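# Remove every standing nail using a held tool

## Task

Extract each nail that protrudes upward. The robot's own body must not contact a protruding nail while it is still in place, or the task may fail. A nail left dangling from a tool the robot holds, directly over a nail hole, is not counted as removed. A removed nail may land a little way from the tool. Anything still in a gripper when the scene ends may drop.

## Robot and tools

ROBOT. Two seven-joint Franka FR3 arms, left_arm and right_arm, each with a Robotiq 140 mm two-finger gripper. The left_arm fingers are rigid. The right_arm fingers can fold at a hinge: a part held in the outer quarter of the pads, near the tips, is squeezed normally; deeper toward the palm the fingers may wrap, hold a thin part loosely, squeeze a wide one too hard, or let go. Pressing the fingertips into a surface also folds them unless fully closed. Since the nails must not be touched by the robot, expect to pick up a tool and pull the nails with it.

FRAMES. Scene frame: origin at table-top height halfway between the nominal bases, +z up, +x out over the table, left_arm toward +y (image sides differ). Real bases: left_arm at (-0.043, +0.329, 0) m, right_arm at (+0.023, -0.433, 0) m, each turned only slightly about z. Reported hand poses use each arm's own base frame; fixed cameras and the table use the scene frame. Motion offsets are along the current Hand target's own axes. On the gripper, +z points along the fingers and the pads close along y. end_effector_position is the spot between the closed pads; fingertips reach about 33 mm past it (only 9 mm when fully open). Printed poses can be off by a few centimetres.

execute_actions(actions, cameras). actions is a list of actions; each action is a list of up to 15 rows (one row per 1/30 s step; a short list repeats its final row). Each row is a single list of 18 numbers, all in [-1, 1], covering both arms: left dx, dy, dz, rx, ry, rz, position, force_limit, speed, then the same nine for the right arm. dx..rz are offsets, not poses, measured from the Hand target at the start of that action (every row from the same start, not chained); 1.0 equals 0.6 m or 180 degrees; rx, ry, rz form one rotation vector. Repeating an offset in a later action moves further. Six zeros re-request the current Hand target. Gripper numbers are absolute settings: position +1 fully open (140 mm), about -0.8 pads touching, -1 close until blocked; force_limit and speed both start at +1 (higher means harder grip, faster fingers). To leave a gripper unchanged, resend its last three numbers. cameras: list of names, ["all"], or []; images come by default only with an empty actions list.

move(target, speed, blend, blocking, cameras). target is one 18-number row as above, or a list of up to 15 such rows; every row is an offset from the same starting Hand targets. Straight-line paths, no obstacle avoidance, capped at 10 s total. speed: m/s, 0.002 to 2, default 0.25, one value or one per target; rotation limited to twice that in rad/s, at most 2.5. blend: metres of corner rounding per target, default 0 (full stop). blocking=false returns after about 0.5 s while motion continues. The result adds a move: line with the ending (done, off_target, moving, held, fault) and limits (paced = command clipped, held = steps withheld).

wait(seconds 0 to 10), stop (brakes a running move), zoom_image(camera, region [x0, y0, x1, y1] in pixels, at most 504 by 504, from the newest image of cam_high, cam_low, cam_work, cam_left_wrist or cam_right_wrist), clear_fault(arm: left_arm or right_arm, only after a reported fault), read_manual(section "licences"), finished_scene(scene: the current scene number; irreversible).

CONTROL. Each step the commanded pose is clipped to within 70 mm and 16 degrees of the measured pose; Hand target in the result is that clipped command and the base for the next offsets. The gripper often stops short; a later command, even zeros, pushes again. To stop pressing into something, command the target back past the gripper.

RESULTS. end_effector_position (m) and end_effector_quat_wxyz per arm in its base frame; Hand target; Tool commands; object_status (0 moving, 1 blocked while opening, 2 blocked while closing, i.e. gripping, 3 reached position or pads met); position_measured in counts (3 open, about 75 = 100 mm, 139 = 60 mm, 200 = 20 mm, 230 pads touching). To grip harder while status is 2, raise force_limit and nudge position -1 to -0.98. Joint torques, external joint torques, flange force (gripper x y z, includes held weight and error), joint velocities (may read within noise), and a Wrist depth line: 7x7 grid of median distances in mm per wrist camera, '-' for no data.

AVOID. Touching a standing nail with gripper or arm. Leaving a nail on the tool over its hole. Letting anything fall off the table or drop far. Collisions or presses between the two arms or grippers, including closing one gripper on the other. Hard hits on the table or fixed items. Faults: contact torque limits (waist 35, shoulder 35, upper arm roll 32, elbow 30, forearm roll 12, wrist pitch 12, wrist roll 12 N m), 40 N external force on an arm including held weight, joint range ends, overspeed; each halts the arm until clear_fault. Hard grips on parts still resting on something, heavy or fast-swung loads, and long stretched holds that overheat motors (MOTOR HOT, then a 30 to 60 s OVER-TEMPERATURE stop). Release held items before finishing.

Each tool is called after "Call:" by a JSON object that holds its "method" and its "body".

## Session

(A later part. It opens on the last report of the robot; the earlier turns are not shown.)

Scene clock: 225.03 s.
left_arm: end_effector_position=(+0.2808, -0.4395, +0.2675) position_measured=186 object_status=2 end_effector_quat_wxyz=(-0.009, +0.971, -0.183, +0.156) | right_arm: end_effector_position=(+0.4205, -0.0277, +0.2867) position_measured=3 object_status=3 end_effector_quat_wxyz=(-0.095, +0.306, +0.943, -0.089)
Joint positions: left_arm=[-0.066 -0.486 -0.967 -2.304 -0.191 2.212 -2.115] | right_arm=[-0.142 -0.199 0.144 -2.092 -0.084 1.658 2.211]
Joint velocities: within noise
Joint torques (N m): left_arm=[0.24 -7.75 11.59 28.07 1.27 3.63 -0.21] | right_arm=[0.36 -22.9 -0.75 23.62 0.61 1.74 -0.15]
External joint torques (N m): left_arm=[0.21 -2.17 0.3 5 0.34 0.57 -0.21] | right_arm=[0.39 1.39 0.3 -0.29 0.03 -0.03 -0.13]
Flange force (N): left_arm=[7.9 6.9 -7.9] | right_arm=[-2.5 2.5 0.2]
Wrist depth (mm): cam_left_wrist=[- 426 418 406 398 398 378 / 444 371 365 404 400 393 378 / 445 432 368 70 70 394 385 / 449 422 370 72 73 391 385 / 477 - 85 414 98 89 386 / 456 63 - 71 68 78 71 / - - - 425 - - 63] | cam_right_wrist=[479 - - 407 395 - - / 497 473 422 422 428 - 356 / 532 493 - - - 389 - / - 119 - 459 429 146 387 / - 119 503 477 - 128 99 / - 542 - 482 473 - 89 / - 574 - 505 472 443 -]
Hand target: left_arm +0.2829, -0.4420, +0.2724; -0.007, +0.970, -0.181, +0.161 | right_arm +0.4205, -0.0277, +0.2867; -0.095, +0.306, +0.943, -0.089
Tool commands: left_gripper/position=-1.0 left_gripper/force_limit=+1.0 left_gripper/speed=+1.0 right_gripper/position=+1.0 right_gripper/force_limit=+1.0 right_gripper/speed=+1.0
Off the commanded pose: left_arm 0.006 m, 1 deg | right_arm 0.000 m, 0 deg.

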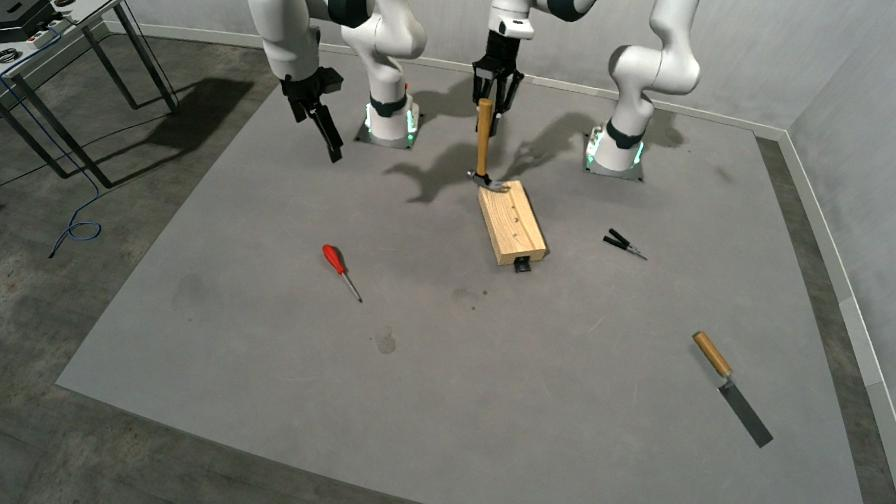

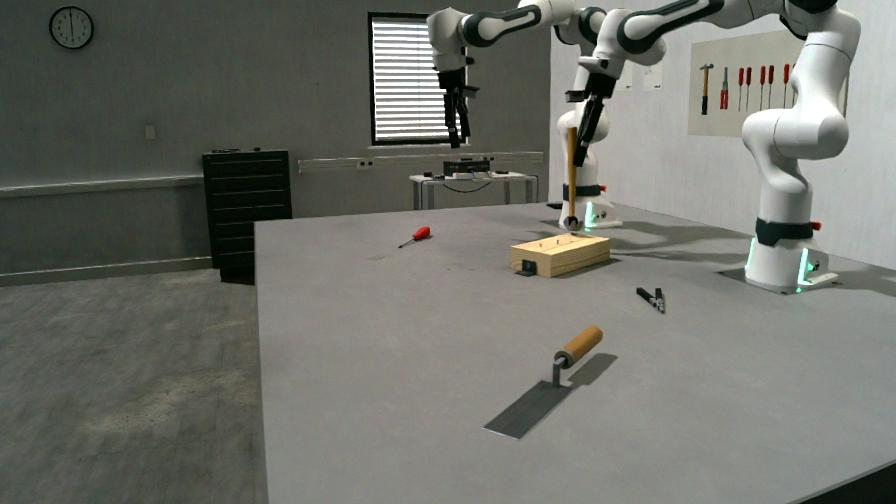

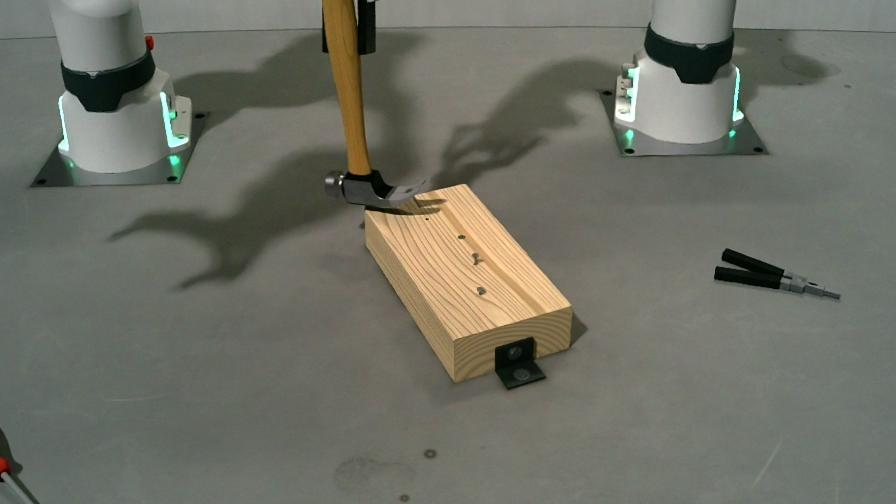

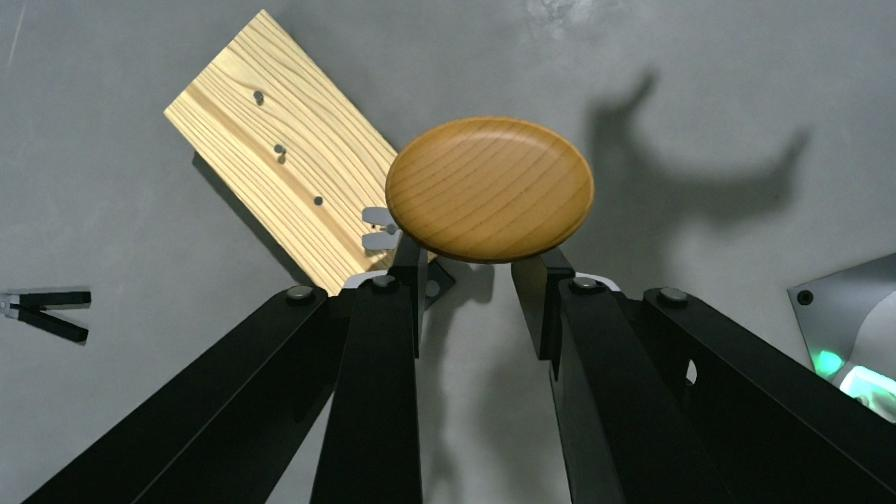

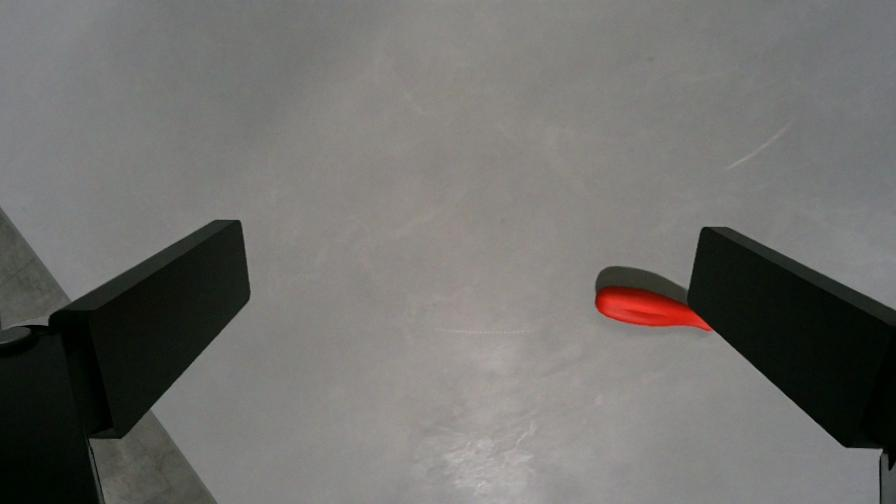

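Call:
{"method": "move", "body": {"target": [[0.036,-0.0084,-0.1105,0,0,0,-1,1,1,0,0,0,0,0,0,1,1,1],[0.2073,-0.153,-0.005,-0.197,0,-0.063,-1,1,1,0,0,0,0,0,0,1,1,1],[0.1635,-0.1426,0.129,-0.197,0,-0.063,-1,1,1,0,0,0,0,0,0,1,1,1]], "speed": 0.12, "blend": 0.02, "cameras": ["cam_work","cam_left_wrist"]}}

Call:
{"method": "zoom_image", "body": {"camera": "cam_work", "region": [300, 130, 520, 310]}}

Scene clock: 256.07 s.
left_arm: end_effector_position=(+0.4207, -0.3987, +0.2309) position_measured=186 object_status=2 end_effector_quat_wxyz=(+0.301, +0.940, -0.128, +0.093) | right_arm: end_effector_position=(+0.4205, -0.0277, +0.2867) position_measured=3 object_status=3 end_effector_quat_wxyz=(-0.095, +0.306, +0.943, -0.089)
Joint positions: left_arm=[-0.443 -0.19 -0.175 -2.437 -0.914 2.536 -1.225] | right_arm=[-0.142 -0.199 0.144 -2.092 -0.084 1.658 2.211]
Joint velocities: left_arm=[0 0.001 0.001 0 0 0 0.006] | right_arm=[within noise]
Joint torques (N m): left_arm=[-0.56 -26.62 1.6 27.44 -0.21 2.96 0.18] | right_arm=[0.35 -22.9 -0.76 23.64 0.61 1.73 -0.11]
External joint torques (N m): left_arm=[-0.61 -2.41 0.83 4.24 -1.07 0.67 0.12] | right_arm=[0.32 1.36 0.23 -0.26 0.02 -0.03 -0.09]
Flange force (N): left_arm=[5.0 2.2 -0.3] | right_arm=[-2.5 2.4 0.1]
Wrist depth (mm): cam_left_wrist=[261 290 349 399 502 661 2512 / 257 292 338 383 493 609 3060 / 222 248 326 70 70 584 3672 / 222 248 283 72 111 674 3182 / 224 240 85 411 98 91 3912 / - 63 - 71 68 78 - / - - - 417 - - 63] | cam_right_wrist=[476 472 435 427 - - 367 / 508 - 439 - - 378 - / - - 469 441 395 393 394 / - 119 - - - 136 - / - 119 - 468 - 128 95 / - 106 512 502 - - 89 / 1703 1833 528 - - - -]
Hand target: left_arm +0.4238, -0.4003, +0.2356; +0.304, +0.939, -0.127, +0.098 | right_arm +0.4205, -0.0277, +0.2867; -0.095, +0.306, +0.943, -0.089
Off the commanded pose: left_arm 0.006 m, 1 deg | right_arm 0.000 m, 0 deg.
move: off_target (left_arm)
Images, in order (width x height): cam_work 896x504, cam_left_wrist 896x504.

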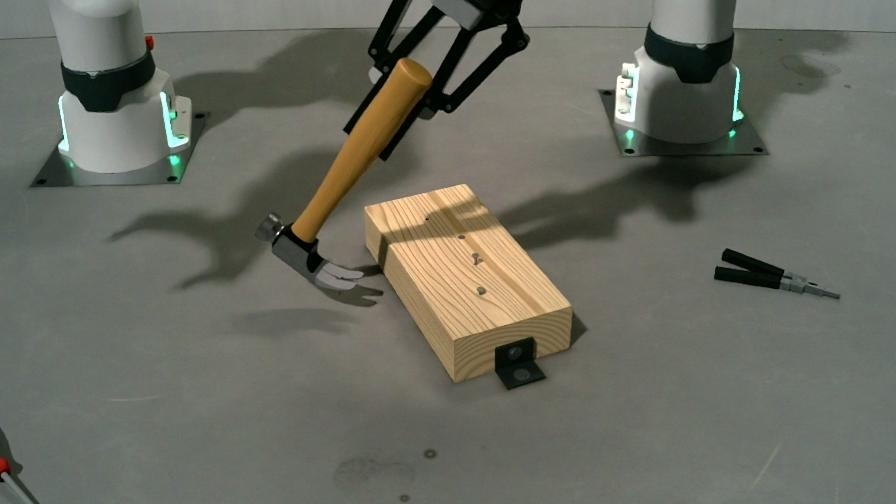

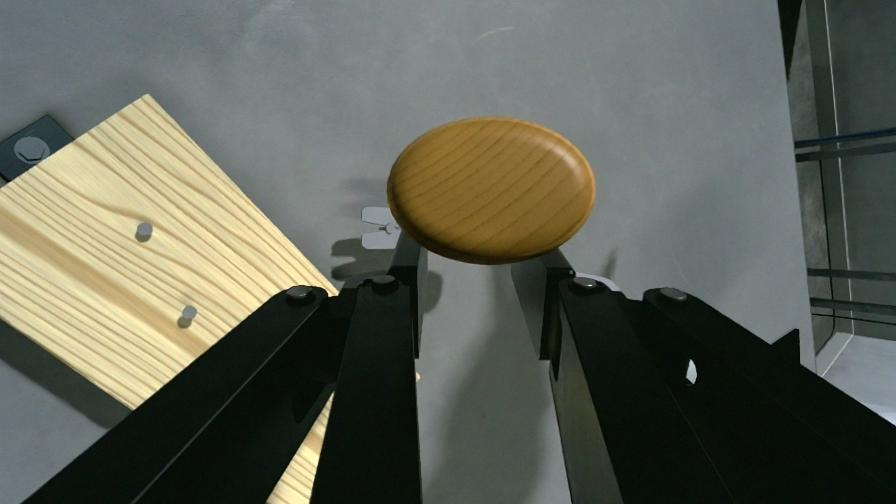

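Scaled by 2.291.

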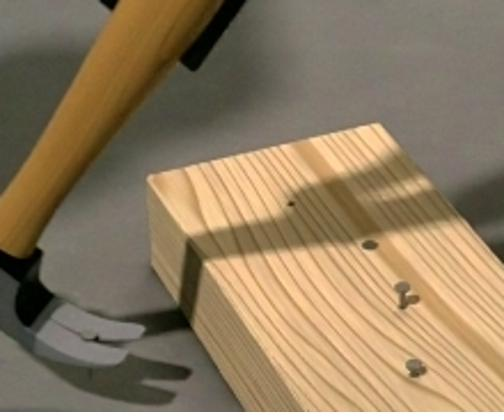

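Call:
{"method": "move", "body": {"target": [[-0.0131,-0.0273,0.0398,0,0,0,-1,1,1,0,0,0,0,0,0,1,1,1],[-0.0241,0.0285,0.0746,0,0,0,-1,1,1,0,0,0,0,0,0,1,1,1],[0.0109,0.1015,-0.0314,0,0,0,-1,1,1,0,0,0,0,0,0,1,1,1]], "speed": 0.03, "cameras": ["cam_work"]}}

Call:
{"method": "zoom_image", "body": {"camera": "cam_work", "region": [220, 180, 440, 360]}}

Scene clock: 266.67 s.
left_arm: end_effector_position=(+0.4068, -0.4367, +0.2778) position_measured=186 object_status=2 end_effector_quat_wxyz=(+0.302, +0.940, -0.128, +0.093) | right_arm: end_effector_position=(+0.4205, -0.0277, +0.2867) position_measured=3 object_status=3 end_effector_quat_wxyz=(-0.095, +0.306, +0.943, -0.089)
Joint positions: left_arm=[-0.444 -0.227 -0.236 -2.368 -0.824 2.493 -1.4] | right_arm=[-0.142 -0.199 0.144 -2.092 -0.084 1.658 2.211]
Joint velocities: left_arm=[0.001 0 0.001 0.001 0 -0.001 -0.006] | right_arm=[within noise]
Joint torques (N m): left_arm=[0.2 -27.11 1.38 29.64 0.59 2.89 -0.43] | right_arm=[0.33 -22.87 -0.71 23.67 0.6 1.74 -0.19]
External joint torques (N m): left_arm=[0.12 -3.6 -0.01 5.48 -0.27 0.35 -0.49] | right_arm=[0.38 1.33 0.36 -0.18 0.02 -0.02 -0.17]
Flange force (N): left_arm=[7.4 7.4 -6.0] | right_arm=[-2.6 2.5 -0.1]
Wrist depth (mm): cam_left_wrist=[296 331 - 470 539 - 3021 / 285 333 387 425 563 3021 3060 / 258 283 372 70 70 - 3315 / 258 290 374 72 111 - 3361 / 260 279 85 458 98 88 3978 / - 63 - 461 68 78 - / - - - 480 - - 63] | cam_right_wrist=[484 452 442 417 - - 354 / 489 473 449 414 - 397 - / 520 492 461 440 - 393 - / - 119 464 - 436 146 382 / - 119 - - 444 128 95 / - 105 - 492 - - 89 / 1692 - 518 - 469 445 -]
Hand target: left_arm +0.4099, -0.4379, +0.2856; +0.304, +0.939, -0.127, +0.098 | right_arm +0.4205, -0.0277, +0.2867; -0.095, +0.306, +0.943, -0.089
Off the commanded pose: left_arm 0.008 m, 1 deg | right_arm 0.000 m, 0 deg.
move: off_target (left_arm)
Images, in order (width x height): cam_work 896x504.

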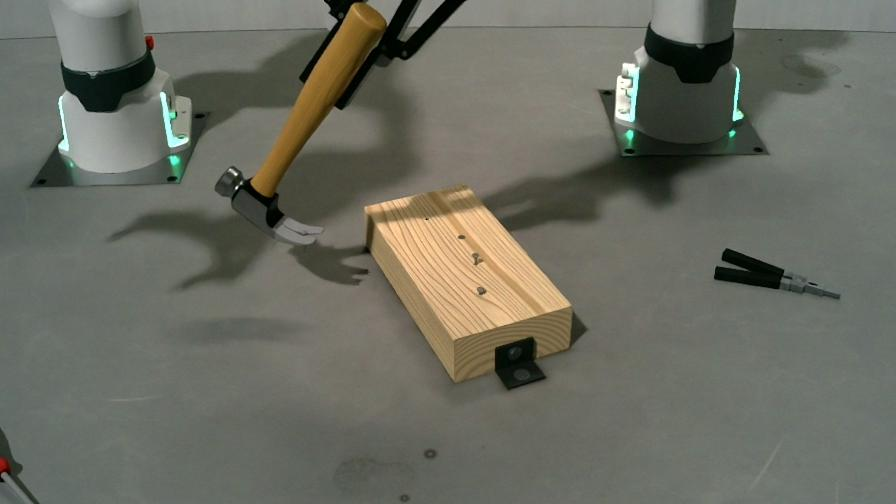

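Scaled by 2.291.

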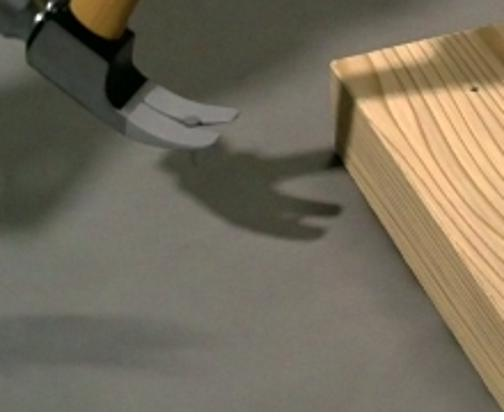

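Call:
{"method": "move", "body": {"target": [[-0.0348,-0.0729,0.1061,0,0,0,-1,1,1,0,0,0,0,0,0,1,1,1],[-0.0392,-0.082,0.1194,0,0,0,-1,1,1,0,0,0,0,0,0,1,1,1]], "speed": [0.08,0.02], "cameras": ["cam_work"]}}

Call:
{"method": "zoom_image", "body": {"camera": "cam_work", "region": [220, 200, 400, 320]}}

Scene clock: 273.07 s.
left_arm: end_effector_position=(+0.4118, -0.4372, +0.1986) position_measured=186 object_status=2 end_effector_quat_wxyz=(+0.304, +0.939, -0.126, +0.101) | right_arm: end_effector_position=(+0.4205, -0.0277, +0.2867) position_measured=3 object_status=3 end_effector_quat_wxyz=(-0.095, +0.306, +0.943, -0.089)
Joint positions: left_arm=[-0.492 -0.091 -0.235 -2.424 -1.026 2.671 -1.176] | right_arm=[-0.142 -0.199 0.144 -2.092 -0.084 1.658 2.211]
Joint velocities: left_arm=[-0.001 -0.001 0 0 0 0 0.006] | right_arm=[within noise]
Joint torques (N m): left_arm=[-1 -24.26 0.25 23.04 0.59 2.22 0.21] | right_arm=[0.32 -22.95 -0.68 23.62 0.6 1.75 -0.16]
External joint torques (N m): left_arm=[-1.05 2.14 -0.28 0.92 -0.48 0.01 0.15] | right_arm=[0.26 1.26 0.26 -0.21 0.01 -0.01 -0.14]
Flange force (N): left_arm=[4.3 -0.3 9.3] | right_arm=[-2.5 2.2 0.0]
Wrist depth (mm): cam_left_wrist=[237 265 308 356 454 539 2808 / 237 265 307 357 436 - 3562 / 200 266 297 70 70 628 3361 / 200 220 298 72 122 595 2594 / 201 213 85 372 98 91 5550 / - 63 - 372 68 78 - / - - - - - - 63] | cam_right_wrist=[462 447 435 - 388 384 - / 518 - 454 448 402 384 372 / 517 - 457 - - 401 382 / 525 119 436 444 414 146 388 / - 119 - 467 442 128 95 / - 540 - 477 468 446 89 / 1736 1660 539 490 - - -]
Hand target: left_arm +0.4099, -0.4379, +0.1955; +0.304, +0.939, -0.127, +0.098 | right_arm +0.4205, -0.0277, +0.2867; -0.095, +0.306, +0.943, -0.089
Off the commanded pose: left_arm 0.004 m, 0 deg | right_arm 0.000 m, 0 deg.
move: off_target (left_arm)
Images, in order (width x height): cam_work 896x504.

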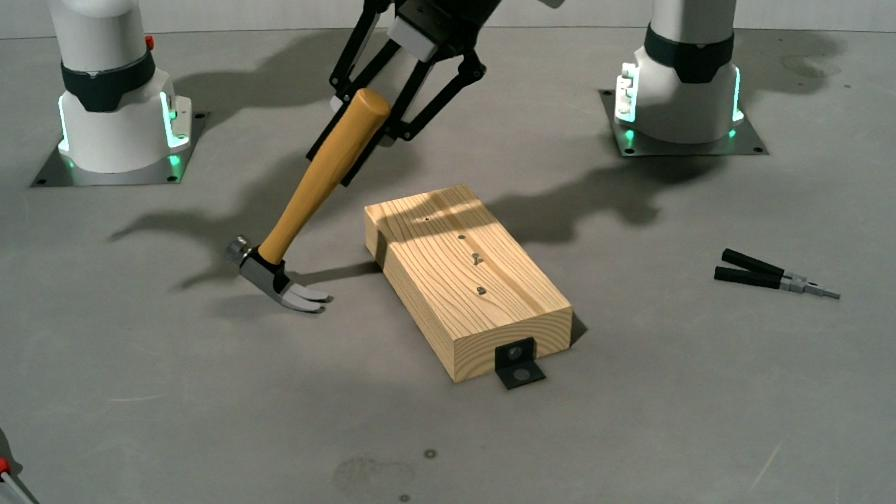

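Scaled by 2.800.

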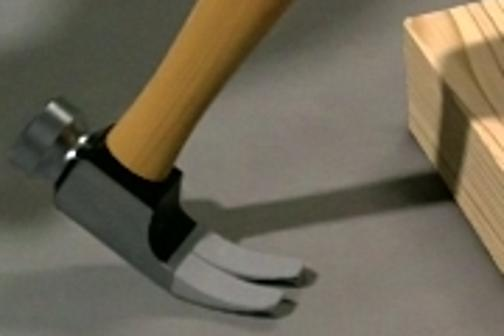

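Call:
{"method": "move", "body": {"target": [[-0.005,0.058,0.012,0,0,0,-1,1,1,0,0,0,0,0,0,1,1,1],[0.033,0.147,-0.12,0,0,0,-1,1,1,0,0,0,0,0,0,1,1,1]], "speed": [0.04,0.1], "cameras": ["cam_work"]}}

Call:
{"method": "zoom_image", "body": {"camera": "cam_work", "region": [200, 180, 400, 330]}}

Scene clock: 279.73 s.
left_arm: end_effector_position=(+0.3916, -0.4663, +0.2985) position_measured=186 object_status=2 end_effector_quat_wxyz=(+0.302, +0.940, -0.129, +0.092) | right_arm: end_effector_position=(+0.4205, -0.0277, +0.2867) position_measured=3 object_status=3 end_effector_quat_wxyz=(-0.095, +0.306, +0.943, -0.089)
Joint positions: left_arm=[-0.444 -0.233 -0.296 -2.327 -0.785 2.49 -1.503] | right_arm=[-0.142 -0.199 0.144 -2.092 -0.084 1.658 2.211]
Joint velocities: left_arm=[0 0 -0.001 0 0 -0.001 -0.006] | right_arm=[within noise]
Joint torques (N m): left_arm=[0.21 -26.42 1.84 30.24 0.63 3.18 -0.21] | right_arm=[0.34 -22.85 -0.72 23.62 0.61 1.75 -0.14]
External joint torques (N m): left_arm=[0.19 -3.09 0.04 5.67 -0.26 0.49 -0.28] | right_arm=[0.38 1.27 0.32 -0.2 0.04 -0.01 -0.12]
Flange force (N): left_arm=[8.8 7.6 -4.6] | right_arm=[-2.4 2.4 0.0]
Wrist depth (mm): cam_left_wrist=[312 342 405 478 636 2652 3409 / 308 350 407 455 558 3021 3021 / 279 352 391 70 70 881 3140 / 274 295 394 72 111 2273 3315 / 275 297 85 490 98 89 3409 / - 63 - 483 68 78 - / - - - 500 - - 63] | cam_right_wrist=[470 453 - - - 382 350 / - 502 441 429 407 - 355 / - - 456 - - 404 381 / 535 119 - - - 136 384 / - 119 494 473 436 128 95 / - 105 503 478 - 440 89 / 1748 2062 529 - - 461 -]
Hand target: left_arm +0.3947, -0.4676, +0.3062; +0.304, +0.939, -0.127, +0.098 | right_arm +0.4205, -0.0277, +0.2867; -0.095, +0.306, +0.943, -0.089
Off the commanded pose: left_arm 0.008 m, 1 deg | right_arm 0.000 m, 0 deg.
move: off_target (left_arm)
Images, in order (width x height): cam_work 896x504.

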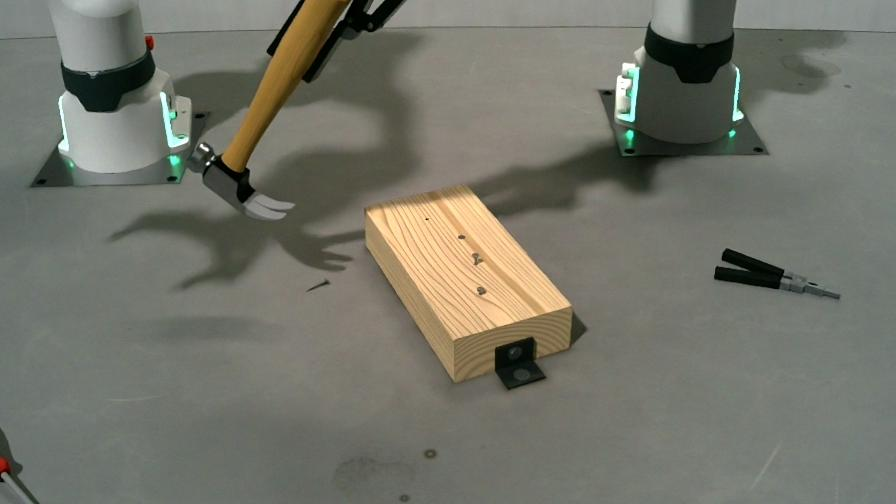

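Scaled by 2.520.

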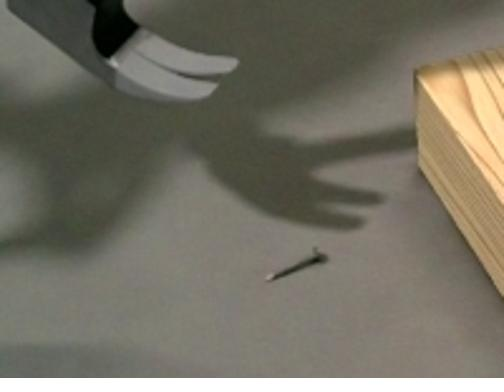

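Call:
{"method": "move", "body": {"target": [-0.0205,-0.2417,-0.1702,-0.0563,0.001,-0.0207,-1,1,1,0,0,0,0,0,0,1,1,1], "speed": 0.12, "cameras": ["cam_work","cam_left_wrist"]}}

Call:
{"method": "zoom_image", "body": {"camera": "cam_left_wrist", "region": [220, 100, 420, 300]}}

Call:
{"method": "zoom_image", "body": {"camera": "cam_work", "region": [340, 150, 580, 350]}}

Scene clock: 288.87 s.
left_arm: end_effector_position=(+0.4144, -0.2902, +0.2994) position_measured=186 object_status=2 end_effector_quat_wxyz=(+0.387, +0.914, -0.101, +0.074) | right_arm: end_effector_position=(+0.4205, -0.0277, +0.2867) position_measured=3 object_status=3 end_effector_quat_wxyz=(-0.095, +0.306, +0.943, -0.089)
Joint positions: left_arm=[-0.417 -0.421 0.148 -2.523 -0.907 2.205 -1.098] | right_arm=[-0.142 -0.199 0.144 -2.092 -0.084 1.658 2.211]
Joint velocities: left_arm=[-0.001 -0.002 0 -0.001 0.001 -0.002 0.006] | right_arm=[within noise]
Joint torques (N m): left_arm=[-0.58 -20.13 -0.63 28.16 -0.73 1.1 0.12] | right_arm=[0.33 -22.92 -0.71 23.63 0.6 1.74 -0.18]
External joint torques (N m): left_arm=[-0.59 -3.3 1.04 4.01 -0.79 -0.41 0.04] | right_arm=[0.31 1.23 0.27 -0.21 0.02 -0.02 -0.16]
Flange force (N): left_arm=[3.7 4.0 -6.3] | right_arm=[-2.4 2.1 0.0]
Wrist depth (mm): cam_left_wrist=[289 342 415 566 777 3225 497 / 298 312 405 495 - 3182 2539 / 285 298 343 70 70 3729 3140 / 295 317 344 72 73 3729 3060 / 302 324 85 542 98 91 567 / - 63 - 536 68 78 444 / - - - - - - 63] | cam_right_wrist=[- - - 406 395 - - / 504 468 459 429 401 - 368 / 510 - - - - 397 377 / - 119 480 461 - 146 389 / - 119 491 465 - 128 99 / - 111 511 - - - 89 / 1736 1833 - 499 - - -]
Hand target: left_arm +0.4152, -0.2910, +0.3050; +0.389, +0.912, -0.104, +0.078 | right_arm +0.4205, -0.0277, +0.2867; -0.095, +0.306, +0.943, -0.089
Off the commanded pose: left_arm 0.006 m, 1 deg | right_arm 0.000 m, 0 deg.
move: off_target (left_arm)
Images, in order (width x height): cam_work 896x504, cam_left_wrist 896x504.

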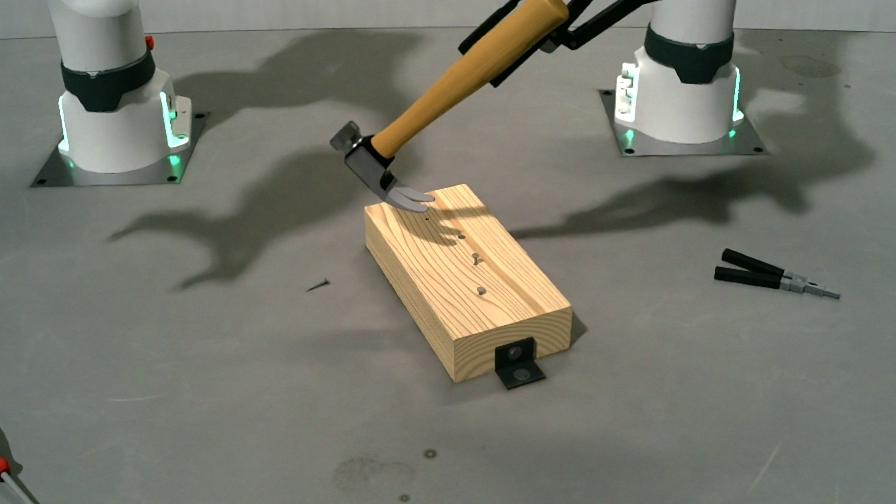

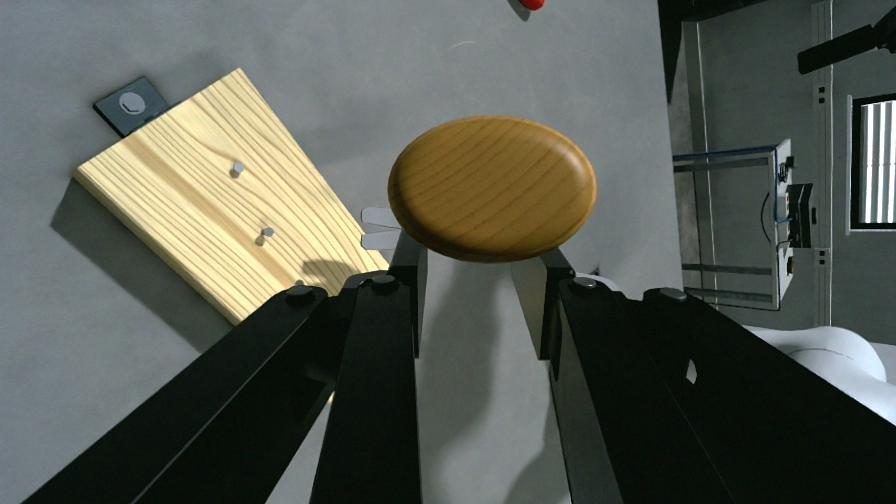

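Scaled by 2.520.

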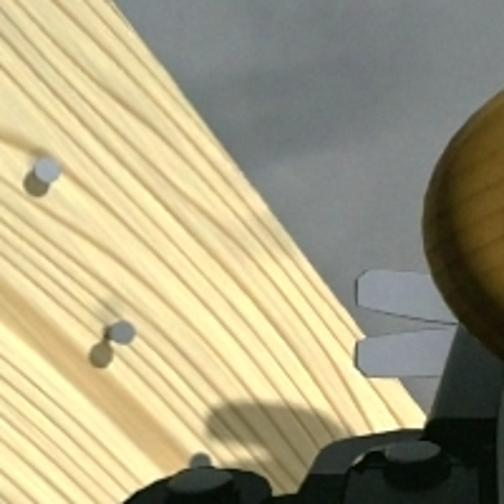

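Scaled by 2.100.

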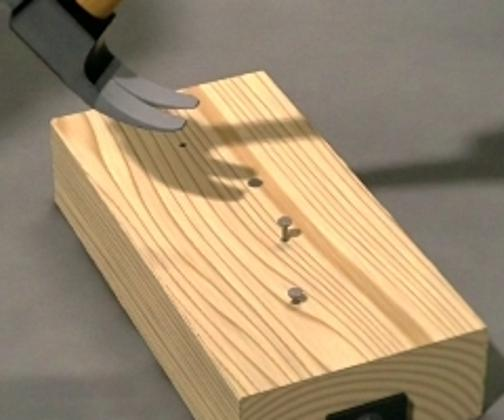

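Call:
{"method": "move", "body": {"target": [-0.0103,-0.075,0.0302,0,0,0,-1,1,1,0,0,0,0,0,0,1,1,1], "speed": 0.1, "cameras": ["cam_work","cam_left_wrist"]}}

Call:
{"method": "zoom_image", "body": {"camera": "cam_left_wrist", "region": [240, 150, 400, 270]}}

Call:
{"method": "zoom_image", "body": {"camera": "cam_work", "region": [400, 190, 540, 310]}}

Scene clock: 304.20 s.
left_arm: end_effector_position=(+0.4192, -0.2714, +0.2555) position_measured=186 object_status=2 end_effector_quat_wxyz=(+0.385, +0.914, -0.105, +0.074) | right_arm: end_effector_position=(+0.4205, -0.0277, +0.2867) position_measured=3 object_status=3 end_effector_quat_wxyz=(-0.095, +0.306, +0.943, -0.089)
Joint positions: left_arm=[-0.437 -0.36 0.208 -2.563 -0.943 2.244 -0.97] | right_arm=[-0.142 -0.199 0.144 -2.092 -0.084 1.658 2.211]
Joint velocities: left_arm=[0 -0.001 -0.001 0 0 0 0.006] | right_arm=[within noise]
Joint torques (N m): left_arm=[-0.53 -20.13 -0.9 27.26 -1.41 1.28 0.25] | right_arm=[0.36 -22.88 -0.73 23.65 0.59 1.74 -0.15]
External joint torques (N m): left_arm=[-0.48 -2.39 1.12 4.14 -1.51 0 0.18] | right_arm=[0.29 1.34 0.21 -0.25 0 -0.03 -0.13]
Flange force (N): left_arm=[7.1 1.7 -1.4] | right_arm=[-2.6 2.3 0.1]
Wrist depth (mm): cam_left_wrist=[263 295 371 495 - - 2983 / 265 283 314 71 - 982 3099 / 272 265 298 70 70 - 2363 / 268 288 310 72 122 3099 3315 / 260 295 85 396 98 91 3510 / - 63 - 71 68 78 439 / - - - 494 - - 63] | cam_right_wrist=[494 - 433 - 376 378 358 / - - - 435 388 388 - / - - 455 457 - 394 - / 552 119 - 444 439 146 - / - 119 - 456 - 128 95 / - 105 503 - - - 89 / 1703 1543 - - - - -]
Hand target: left_arm +0.4216, -0.2729, +0.2600; +0.389, +0.912, -0.104, +0.078 | right_arm +0.4205, -0.0277, +0.2867; -0.095, +0.306, +0.943, -0.089
Off the commanded pose: left_arm 0.005 m, 1 deg | right_arm 0.000 m, 0 deg.
move: off_target (left_arm)
Images, in order (width x height): cam_work 896x504, cam_left_wrist 896x504.

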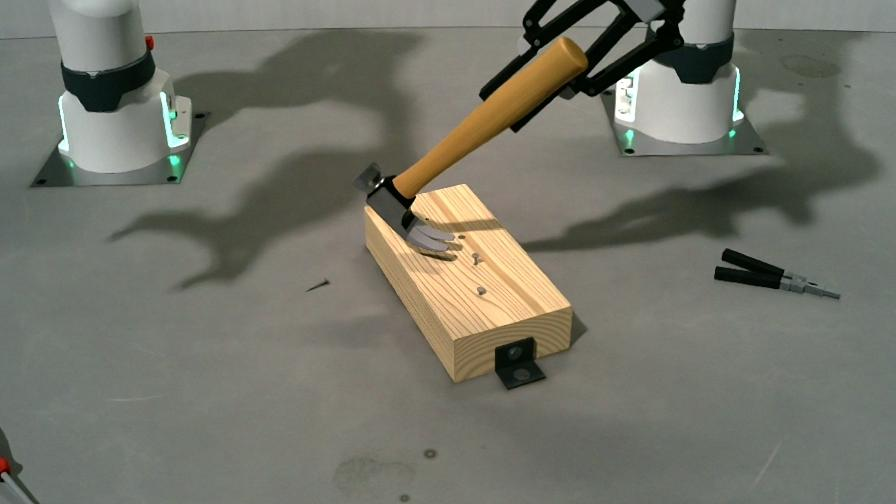

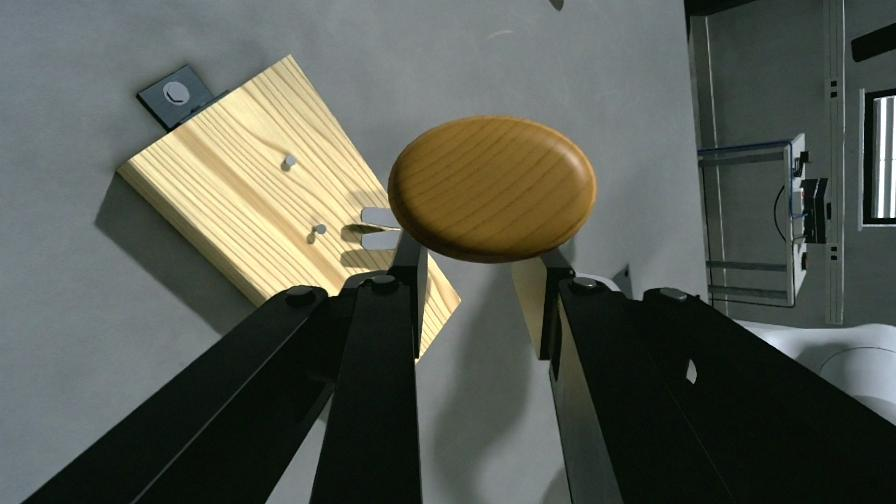

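Scaled by 3.150.

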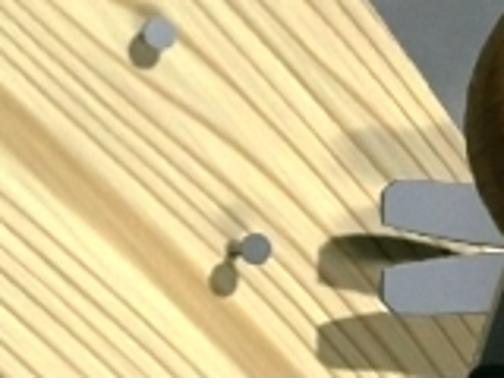

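Scaled by 3.600.

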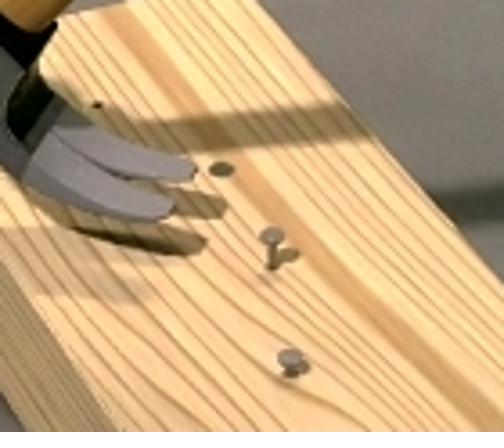

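Call:
{"method": "move", "body": {"target": [-0.0017,-0.0292,0.0058,0,0,0,-1,1,1,0,0,0,0,0,0,1,1,1], "speed": 0.04, "cameras": ["cam_work","cam_left_wrist"]}}

Call:
{"method": "zoom_image", "body": {"camera": "cam_left_wrist", "region": [260, 170, 400, 270]}}

Call:
{"method": "zoom_image", "body": {"camera": "cam_work", "region": [420, 210, 520, 300]}}

Scene clock: 313.27 s.
left_arm: end_effector_position=(+0.4229, -0.2619, +0.2412) position_measured=186 object_status=2 end_effector_quat_wxyz=(+0.385, +0.914, -0.105, +0.075) | right_arm: end_effector_position=(+0.4205, -0.0277, +0.2867) position_measured=3 object_status=3 end_effector_quat_wxyz=(-0.095, +0.306, +0.943, -0.089)
Joint positions: left_arm=[-0.441 -0.332 0.237 -2.569 -0.956 2.249 -0.922] | right_arm=[-0.142 -0.199 0.144 -2.092 -0.084 1.658 2.211]
Joint velocities: left_arm=[-0.001 0.001 0 0.001 0.001 0.001 0.006] | right_arm=[within noise]
Joint torques (N m): left_arm=[-0.59 -20.19 -1.06 26.67 -1.44 1.15 0.02] | right_arm=[0.37 -22.94 -0.74 23.66 0.61 1.74 -0.13]
External joint torques (N m): left_arm=[-0.56 -1.89 1.04 3.9 -1.54 -0.05 -0.06] | right_arm=[0.45 1.23 0.34 -0.17 0.03 -0.02 -0.11]
Flange force (N): left_arm=[7.9 1.4 -0.3] | right_arm=[-2.3 2.5 -0.1]
Wrist depth (mm): cam_left_wrist=[253 291 354 452 708 3459 2743 / 244 286 300 407 633 3562 3562 / 254 261 283 70 70 2775 2652 / 255 298 292 72 119 4045 2594 / 257 282 85 378 98 91 563 / - 63 - 71 68 78 457 / - - - - - - 63] | cam_right_wrist=[- 454 433 - 401 - - / - - 442 419 405 380 369 / 511 487 463 - - - - / - 119 516 445 428 147 - / - 119 - 499 - 128 95 / - 104 - - - - 89 / - 1820 - - - - -]
Hand target: left_arm +0.4252, -0.2635, +0.2452; +0.389, +0.912, -0.104, +0.078 | right_arm +0.4205, -0.0277, +0.2867; -0.095, +0.306, +0.943, -0.089
Off the commanded pose: left_arm 0.005 m, 1 deg | right_arm 0.000 m, 0 deg.
move: off_target (left_arm)
Images, in order (width x height): cam_work 896x504, cam_left_wrist 896x504.

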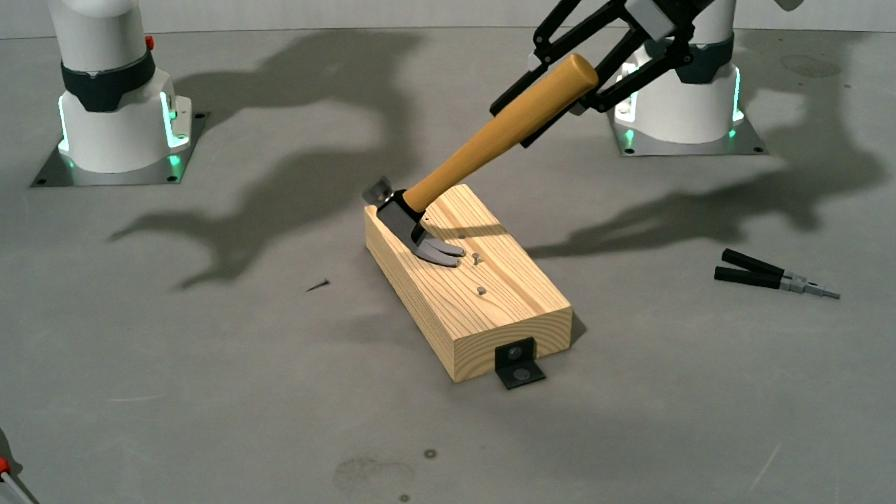

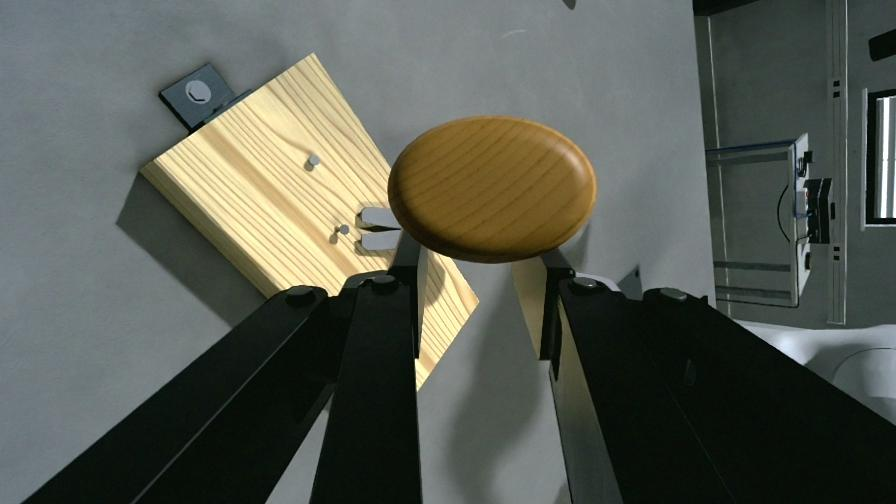

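Scaled by 3.600.

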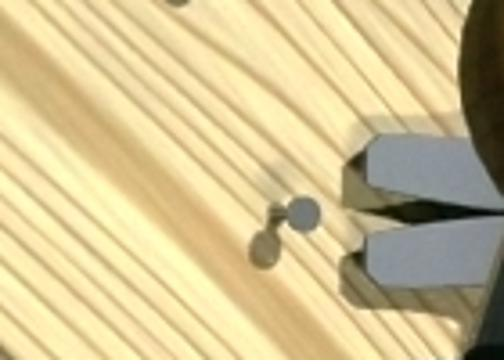

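Scaled by 5.040.

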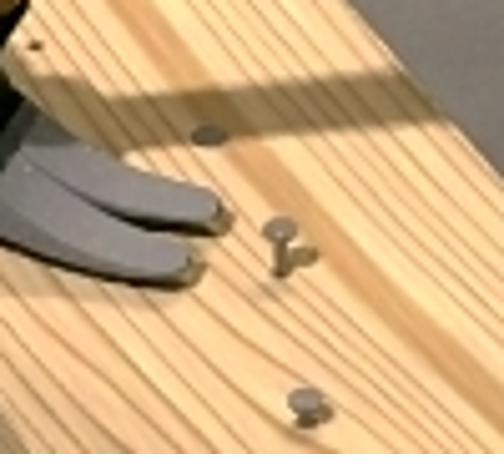

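Call:
{"method": "move", "body": {"target": [[0.0087,-0.0341,-0.0307,0,0,0,-1,1,1,0,0,0,0,0,0,1,1,1],[0.0131,-0.0512,-0.0461,0,0,0,-1,1,1,0,0,0,0,0,0,1,1,1]], "speed": [0.04,0.03], "cameras": ["cam_work","cam_left_wrist"]}}

Call:
{"method": "zoom_image", "body": {"camera": "cam_left_wrist", "region": [320, 170, 440, 270]}}

Call:
{"method": "zoom_image", "body": {"camera": "cam_work", "region": [420, 210, 520, 300]}}

Scene clock: 321.27 s.
left_arm: end_effector_position=(+0.4358, -0.2241, +0.2399) position_measured=186 object_status=2 end_effector_quat_wxyz=(+0.388, +0.913, -0.102, +0.074) | right_arm: end_effector_position=(+0.4205, -0.0277, +0.2867) position_measured=3 object_status=3 end_effector_quat_wxyz=(-0.095, +0.306, +0.943, -0.089)
Joint positions: left_arm=[-0.414 -0.308 0.318 -2.539 -0.907 2.184 -0.882] | right_arm=[-0.142 -0.199 0.144 -2.092 -0.084 1.658 2.211]
Joint velocities: left_arm=[0.001 -0.001 0.002 0 0 -0.002 0.006] | right_arm=[within noise]
Joint torques (N m): left_arm=[0.47 -21.02 -0.96 28.04 -0.73 0.68 0.29] | right_arm=[0.37 -22.89 -0.73 23.65 0.6 1.74 -0.16]
External joint torques (N m): left_arm=[0.51 -2.56 1.59 5.45 -0.68 -0.42 0.21] | right_arm=[0.33 1.39 0.23 -0.27 0.01 -0.03 -0.14]
Flange force (N): left_arm=[11.3 0.1 -6.9] | right_arm=[-2.6 2.4 0.1]
Wrist depth (mm): cam_left_wrist=[250 291 354 409 638 3788 2946 / 251 292 317 409 - 4680 - / 253 286 282 70 70 - 2652 / 255 294 312 72 102 - 3672 / 256 281 85 389 98 91 586 / - 63 - 452 68 78 465 / - - - 477 - - 63] | cam_right_wrist=[- 450 - 400 - 373 - / - - - - - 384 - / - - - - - 393 - / - 119 - - 428 147 - / - 119 - - - 128 95 / - 111 - 482 - - 89 / 1692 1660 - - - - -]
Hand target: left_arm +0.4388, -0.2237, +0.2446; +0.389, +0.912, -0.104, +0.078 | right_arm +0.4205, -0.0277, +0.2867; -0.095, +0.306, +0.943, -0.089
Off the commanded pose: left_arm 0.006 m, 1 deg | right_arm 0.000 m, 0 deg.
move: off_target (left_arm)
Images, in order (width x height): cam_work 896x504, cam_left_wrist 896x504.

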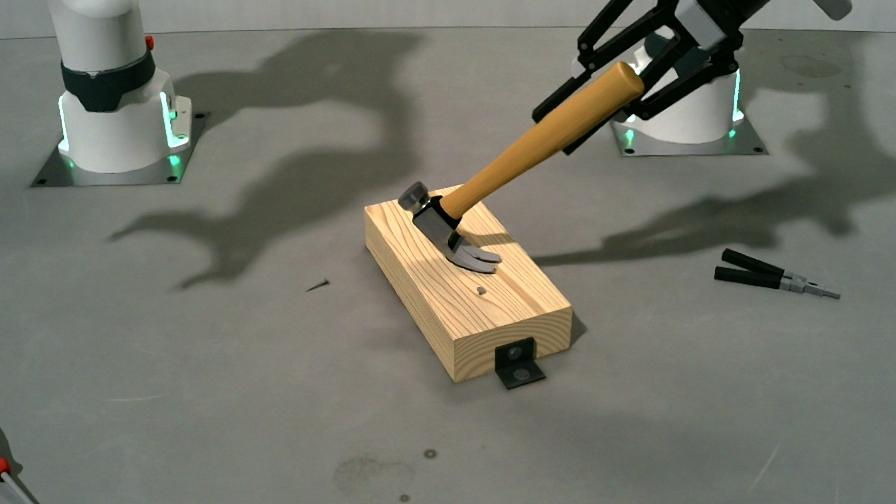

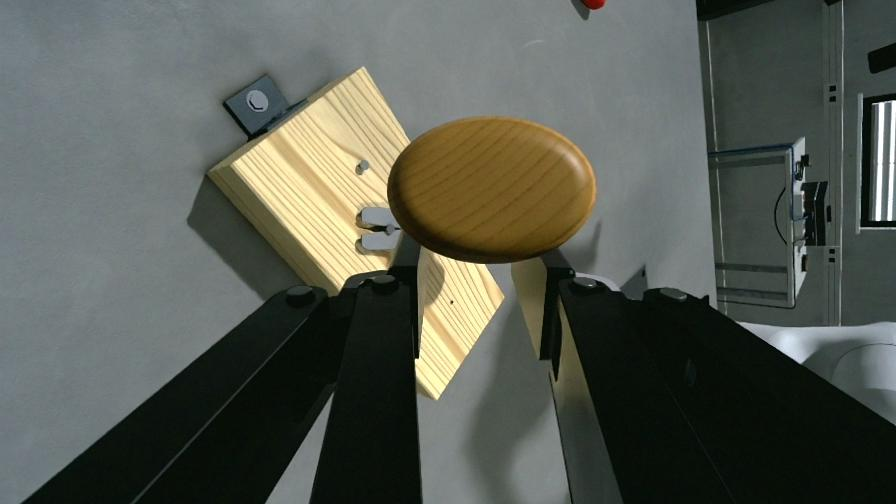

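Scaled by 4.200.

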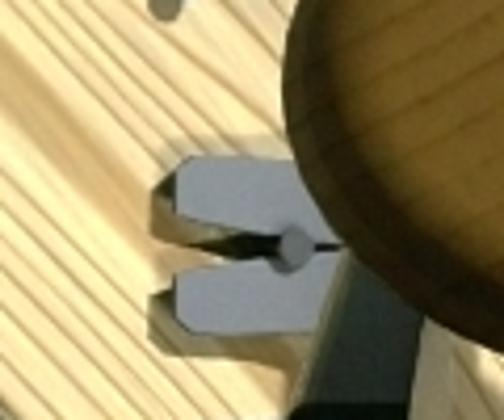

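Scaled by 5.040.

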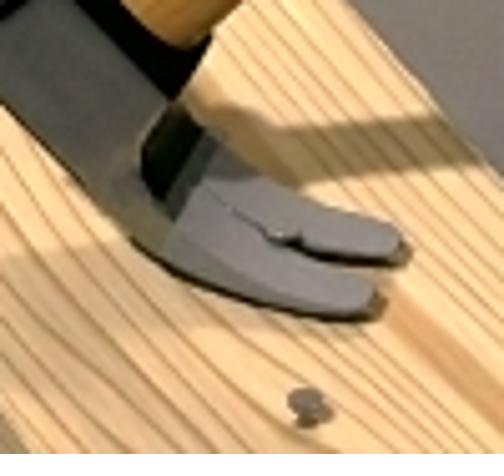

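Call:
{"method": "move", "body": {"target": [[-0.007,0.0595,0.0233,0.0633,0,0.021,-1,1,1,0,0,0,0,0,0,1,1,1],[-0.0177,0.1125,0.058,0.1266,0,0.042,-1,1,1,0,0,0,0,0,0,1,1,1]], "speed": 0.035, "blend": 0.02, "cameras": ["cam_work","cam_left_wrist"]}}

Call:
{"method": "zoom_image", "body": {"camera": "cam_work", "region": [400, 190, 540, 310]}}

Scene clock: 331.83 s.
left_arm: end_effector_position=(+0.4084, -0.2956, +0.2601) position_measured=186 object_status=2 end_effector_quat_wxyz=(+0.197, +0.962, -0.148, +0.115) | right_arm: end_effector_position=(+0.4205, -0.0277, +0.2867) position_measured=3 object_status=3 end_effector_quat_wxyz=(-0.095, +0.306, +0.943, -0.089)
Joint positions: left_arm=[-0.233 -0.449 -0.255 -2.544 -0.606 2.377 -1.36] | right_arm=[-0.142 -0.199 0.144 -2.092 -0.084 1.658 2.211]
Joint velocities: left_arm=[0.001 0 0.001 -0.001 -0.001 0 -0.007] | right_arm=[within noise]
Joint torques (N m): left_arm=[1.98 -18.39 3.65 28.13 1.65 4 0] | right_arm=[0.34 -22.9 -0.68 23.6 0.6 1.74 -0.16]
External joint torques (N m): left_arm=[1.96 -2.43 1.08 3.72 0.93 1.09 -0.04] | right_arm=[0.36 1.44 0.35 -0.34 0.01 -0.03 -0.15]
Flange force (N): left_arm=[6.4 0.6 -6.9] | right_arm=[-2.5 2.5 0.3]
Wrist depth (mm): cam_left_wrist=[311 334 368 406 456 501 591 / 312 331 328 71 459 - 592 / 314 339 312 70 70 - 603 / 319 341 325 72 102 558 614 / 319 333 85 360 98 88 547 / - 63 - 368 68 78 467 / - - - 426 - - 63] | cam_right_wrist=[- 449 - - 388 - - / 515 - - - 402 - 372 / 533 - 454 - - - - / 539 - 474 455 426 137 386 / - 118 504 - 451 128 99 / - 536 509 490 471 - 89 / 1725 1736 532 - - 466 -]
Hand target: left_arm +0.4138, -0.2932, +0.2652; +0.195, +0.962, -0.146, +0.123 | right_arm +0.4205, -0.0277, +0.2867; -0.095, +0.306, +0.943, -0.089
Off the commanded pose: left_arm 0.008 m, 1 deg | right_arm 0.000 m, 0 deg.
move: off_target (left_arm)
Images, in order (width x height): cam_work 896x504, cam_left_wrist 896x504.

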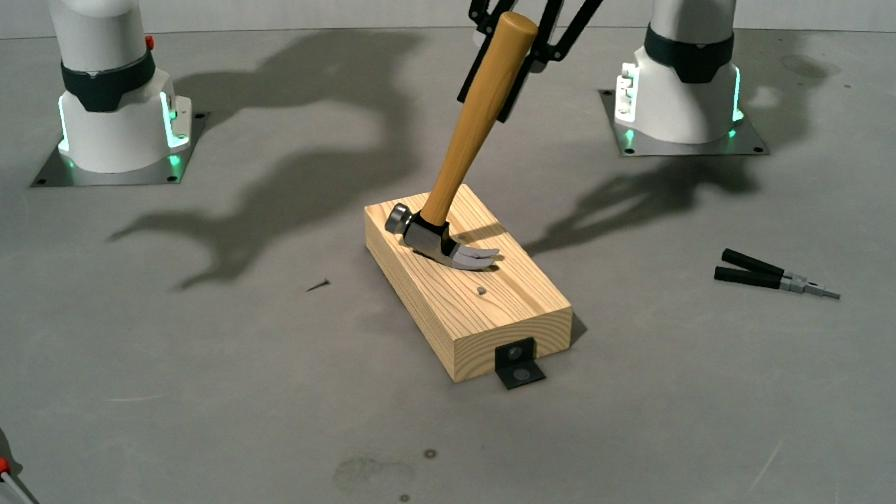

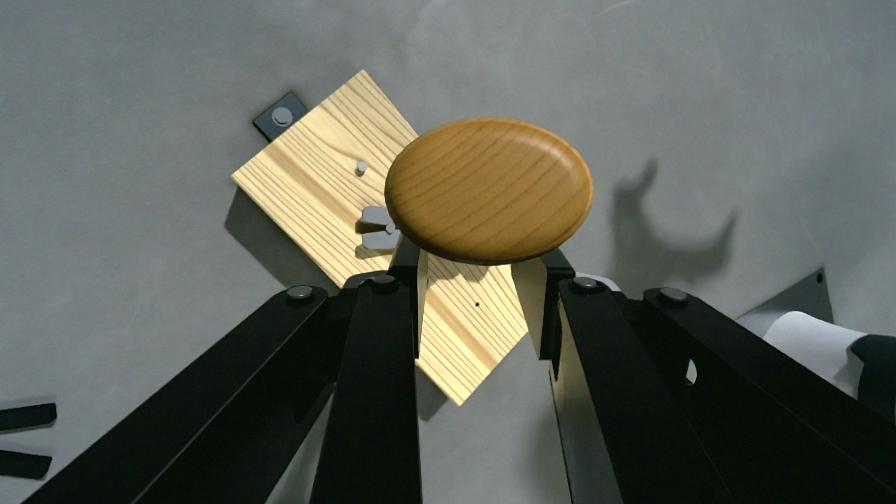

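Scaled by 3.600.

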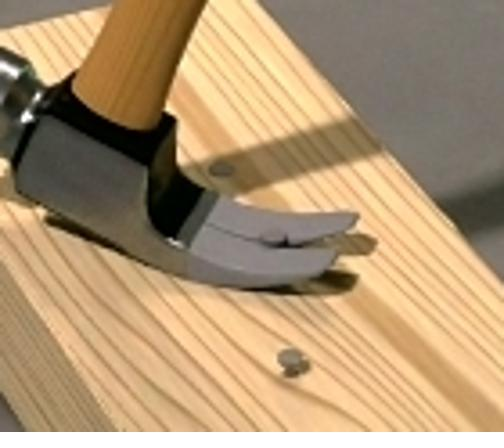

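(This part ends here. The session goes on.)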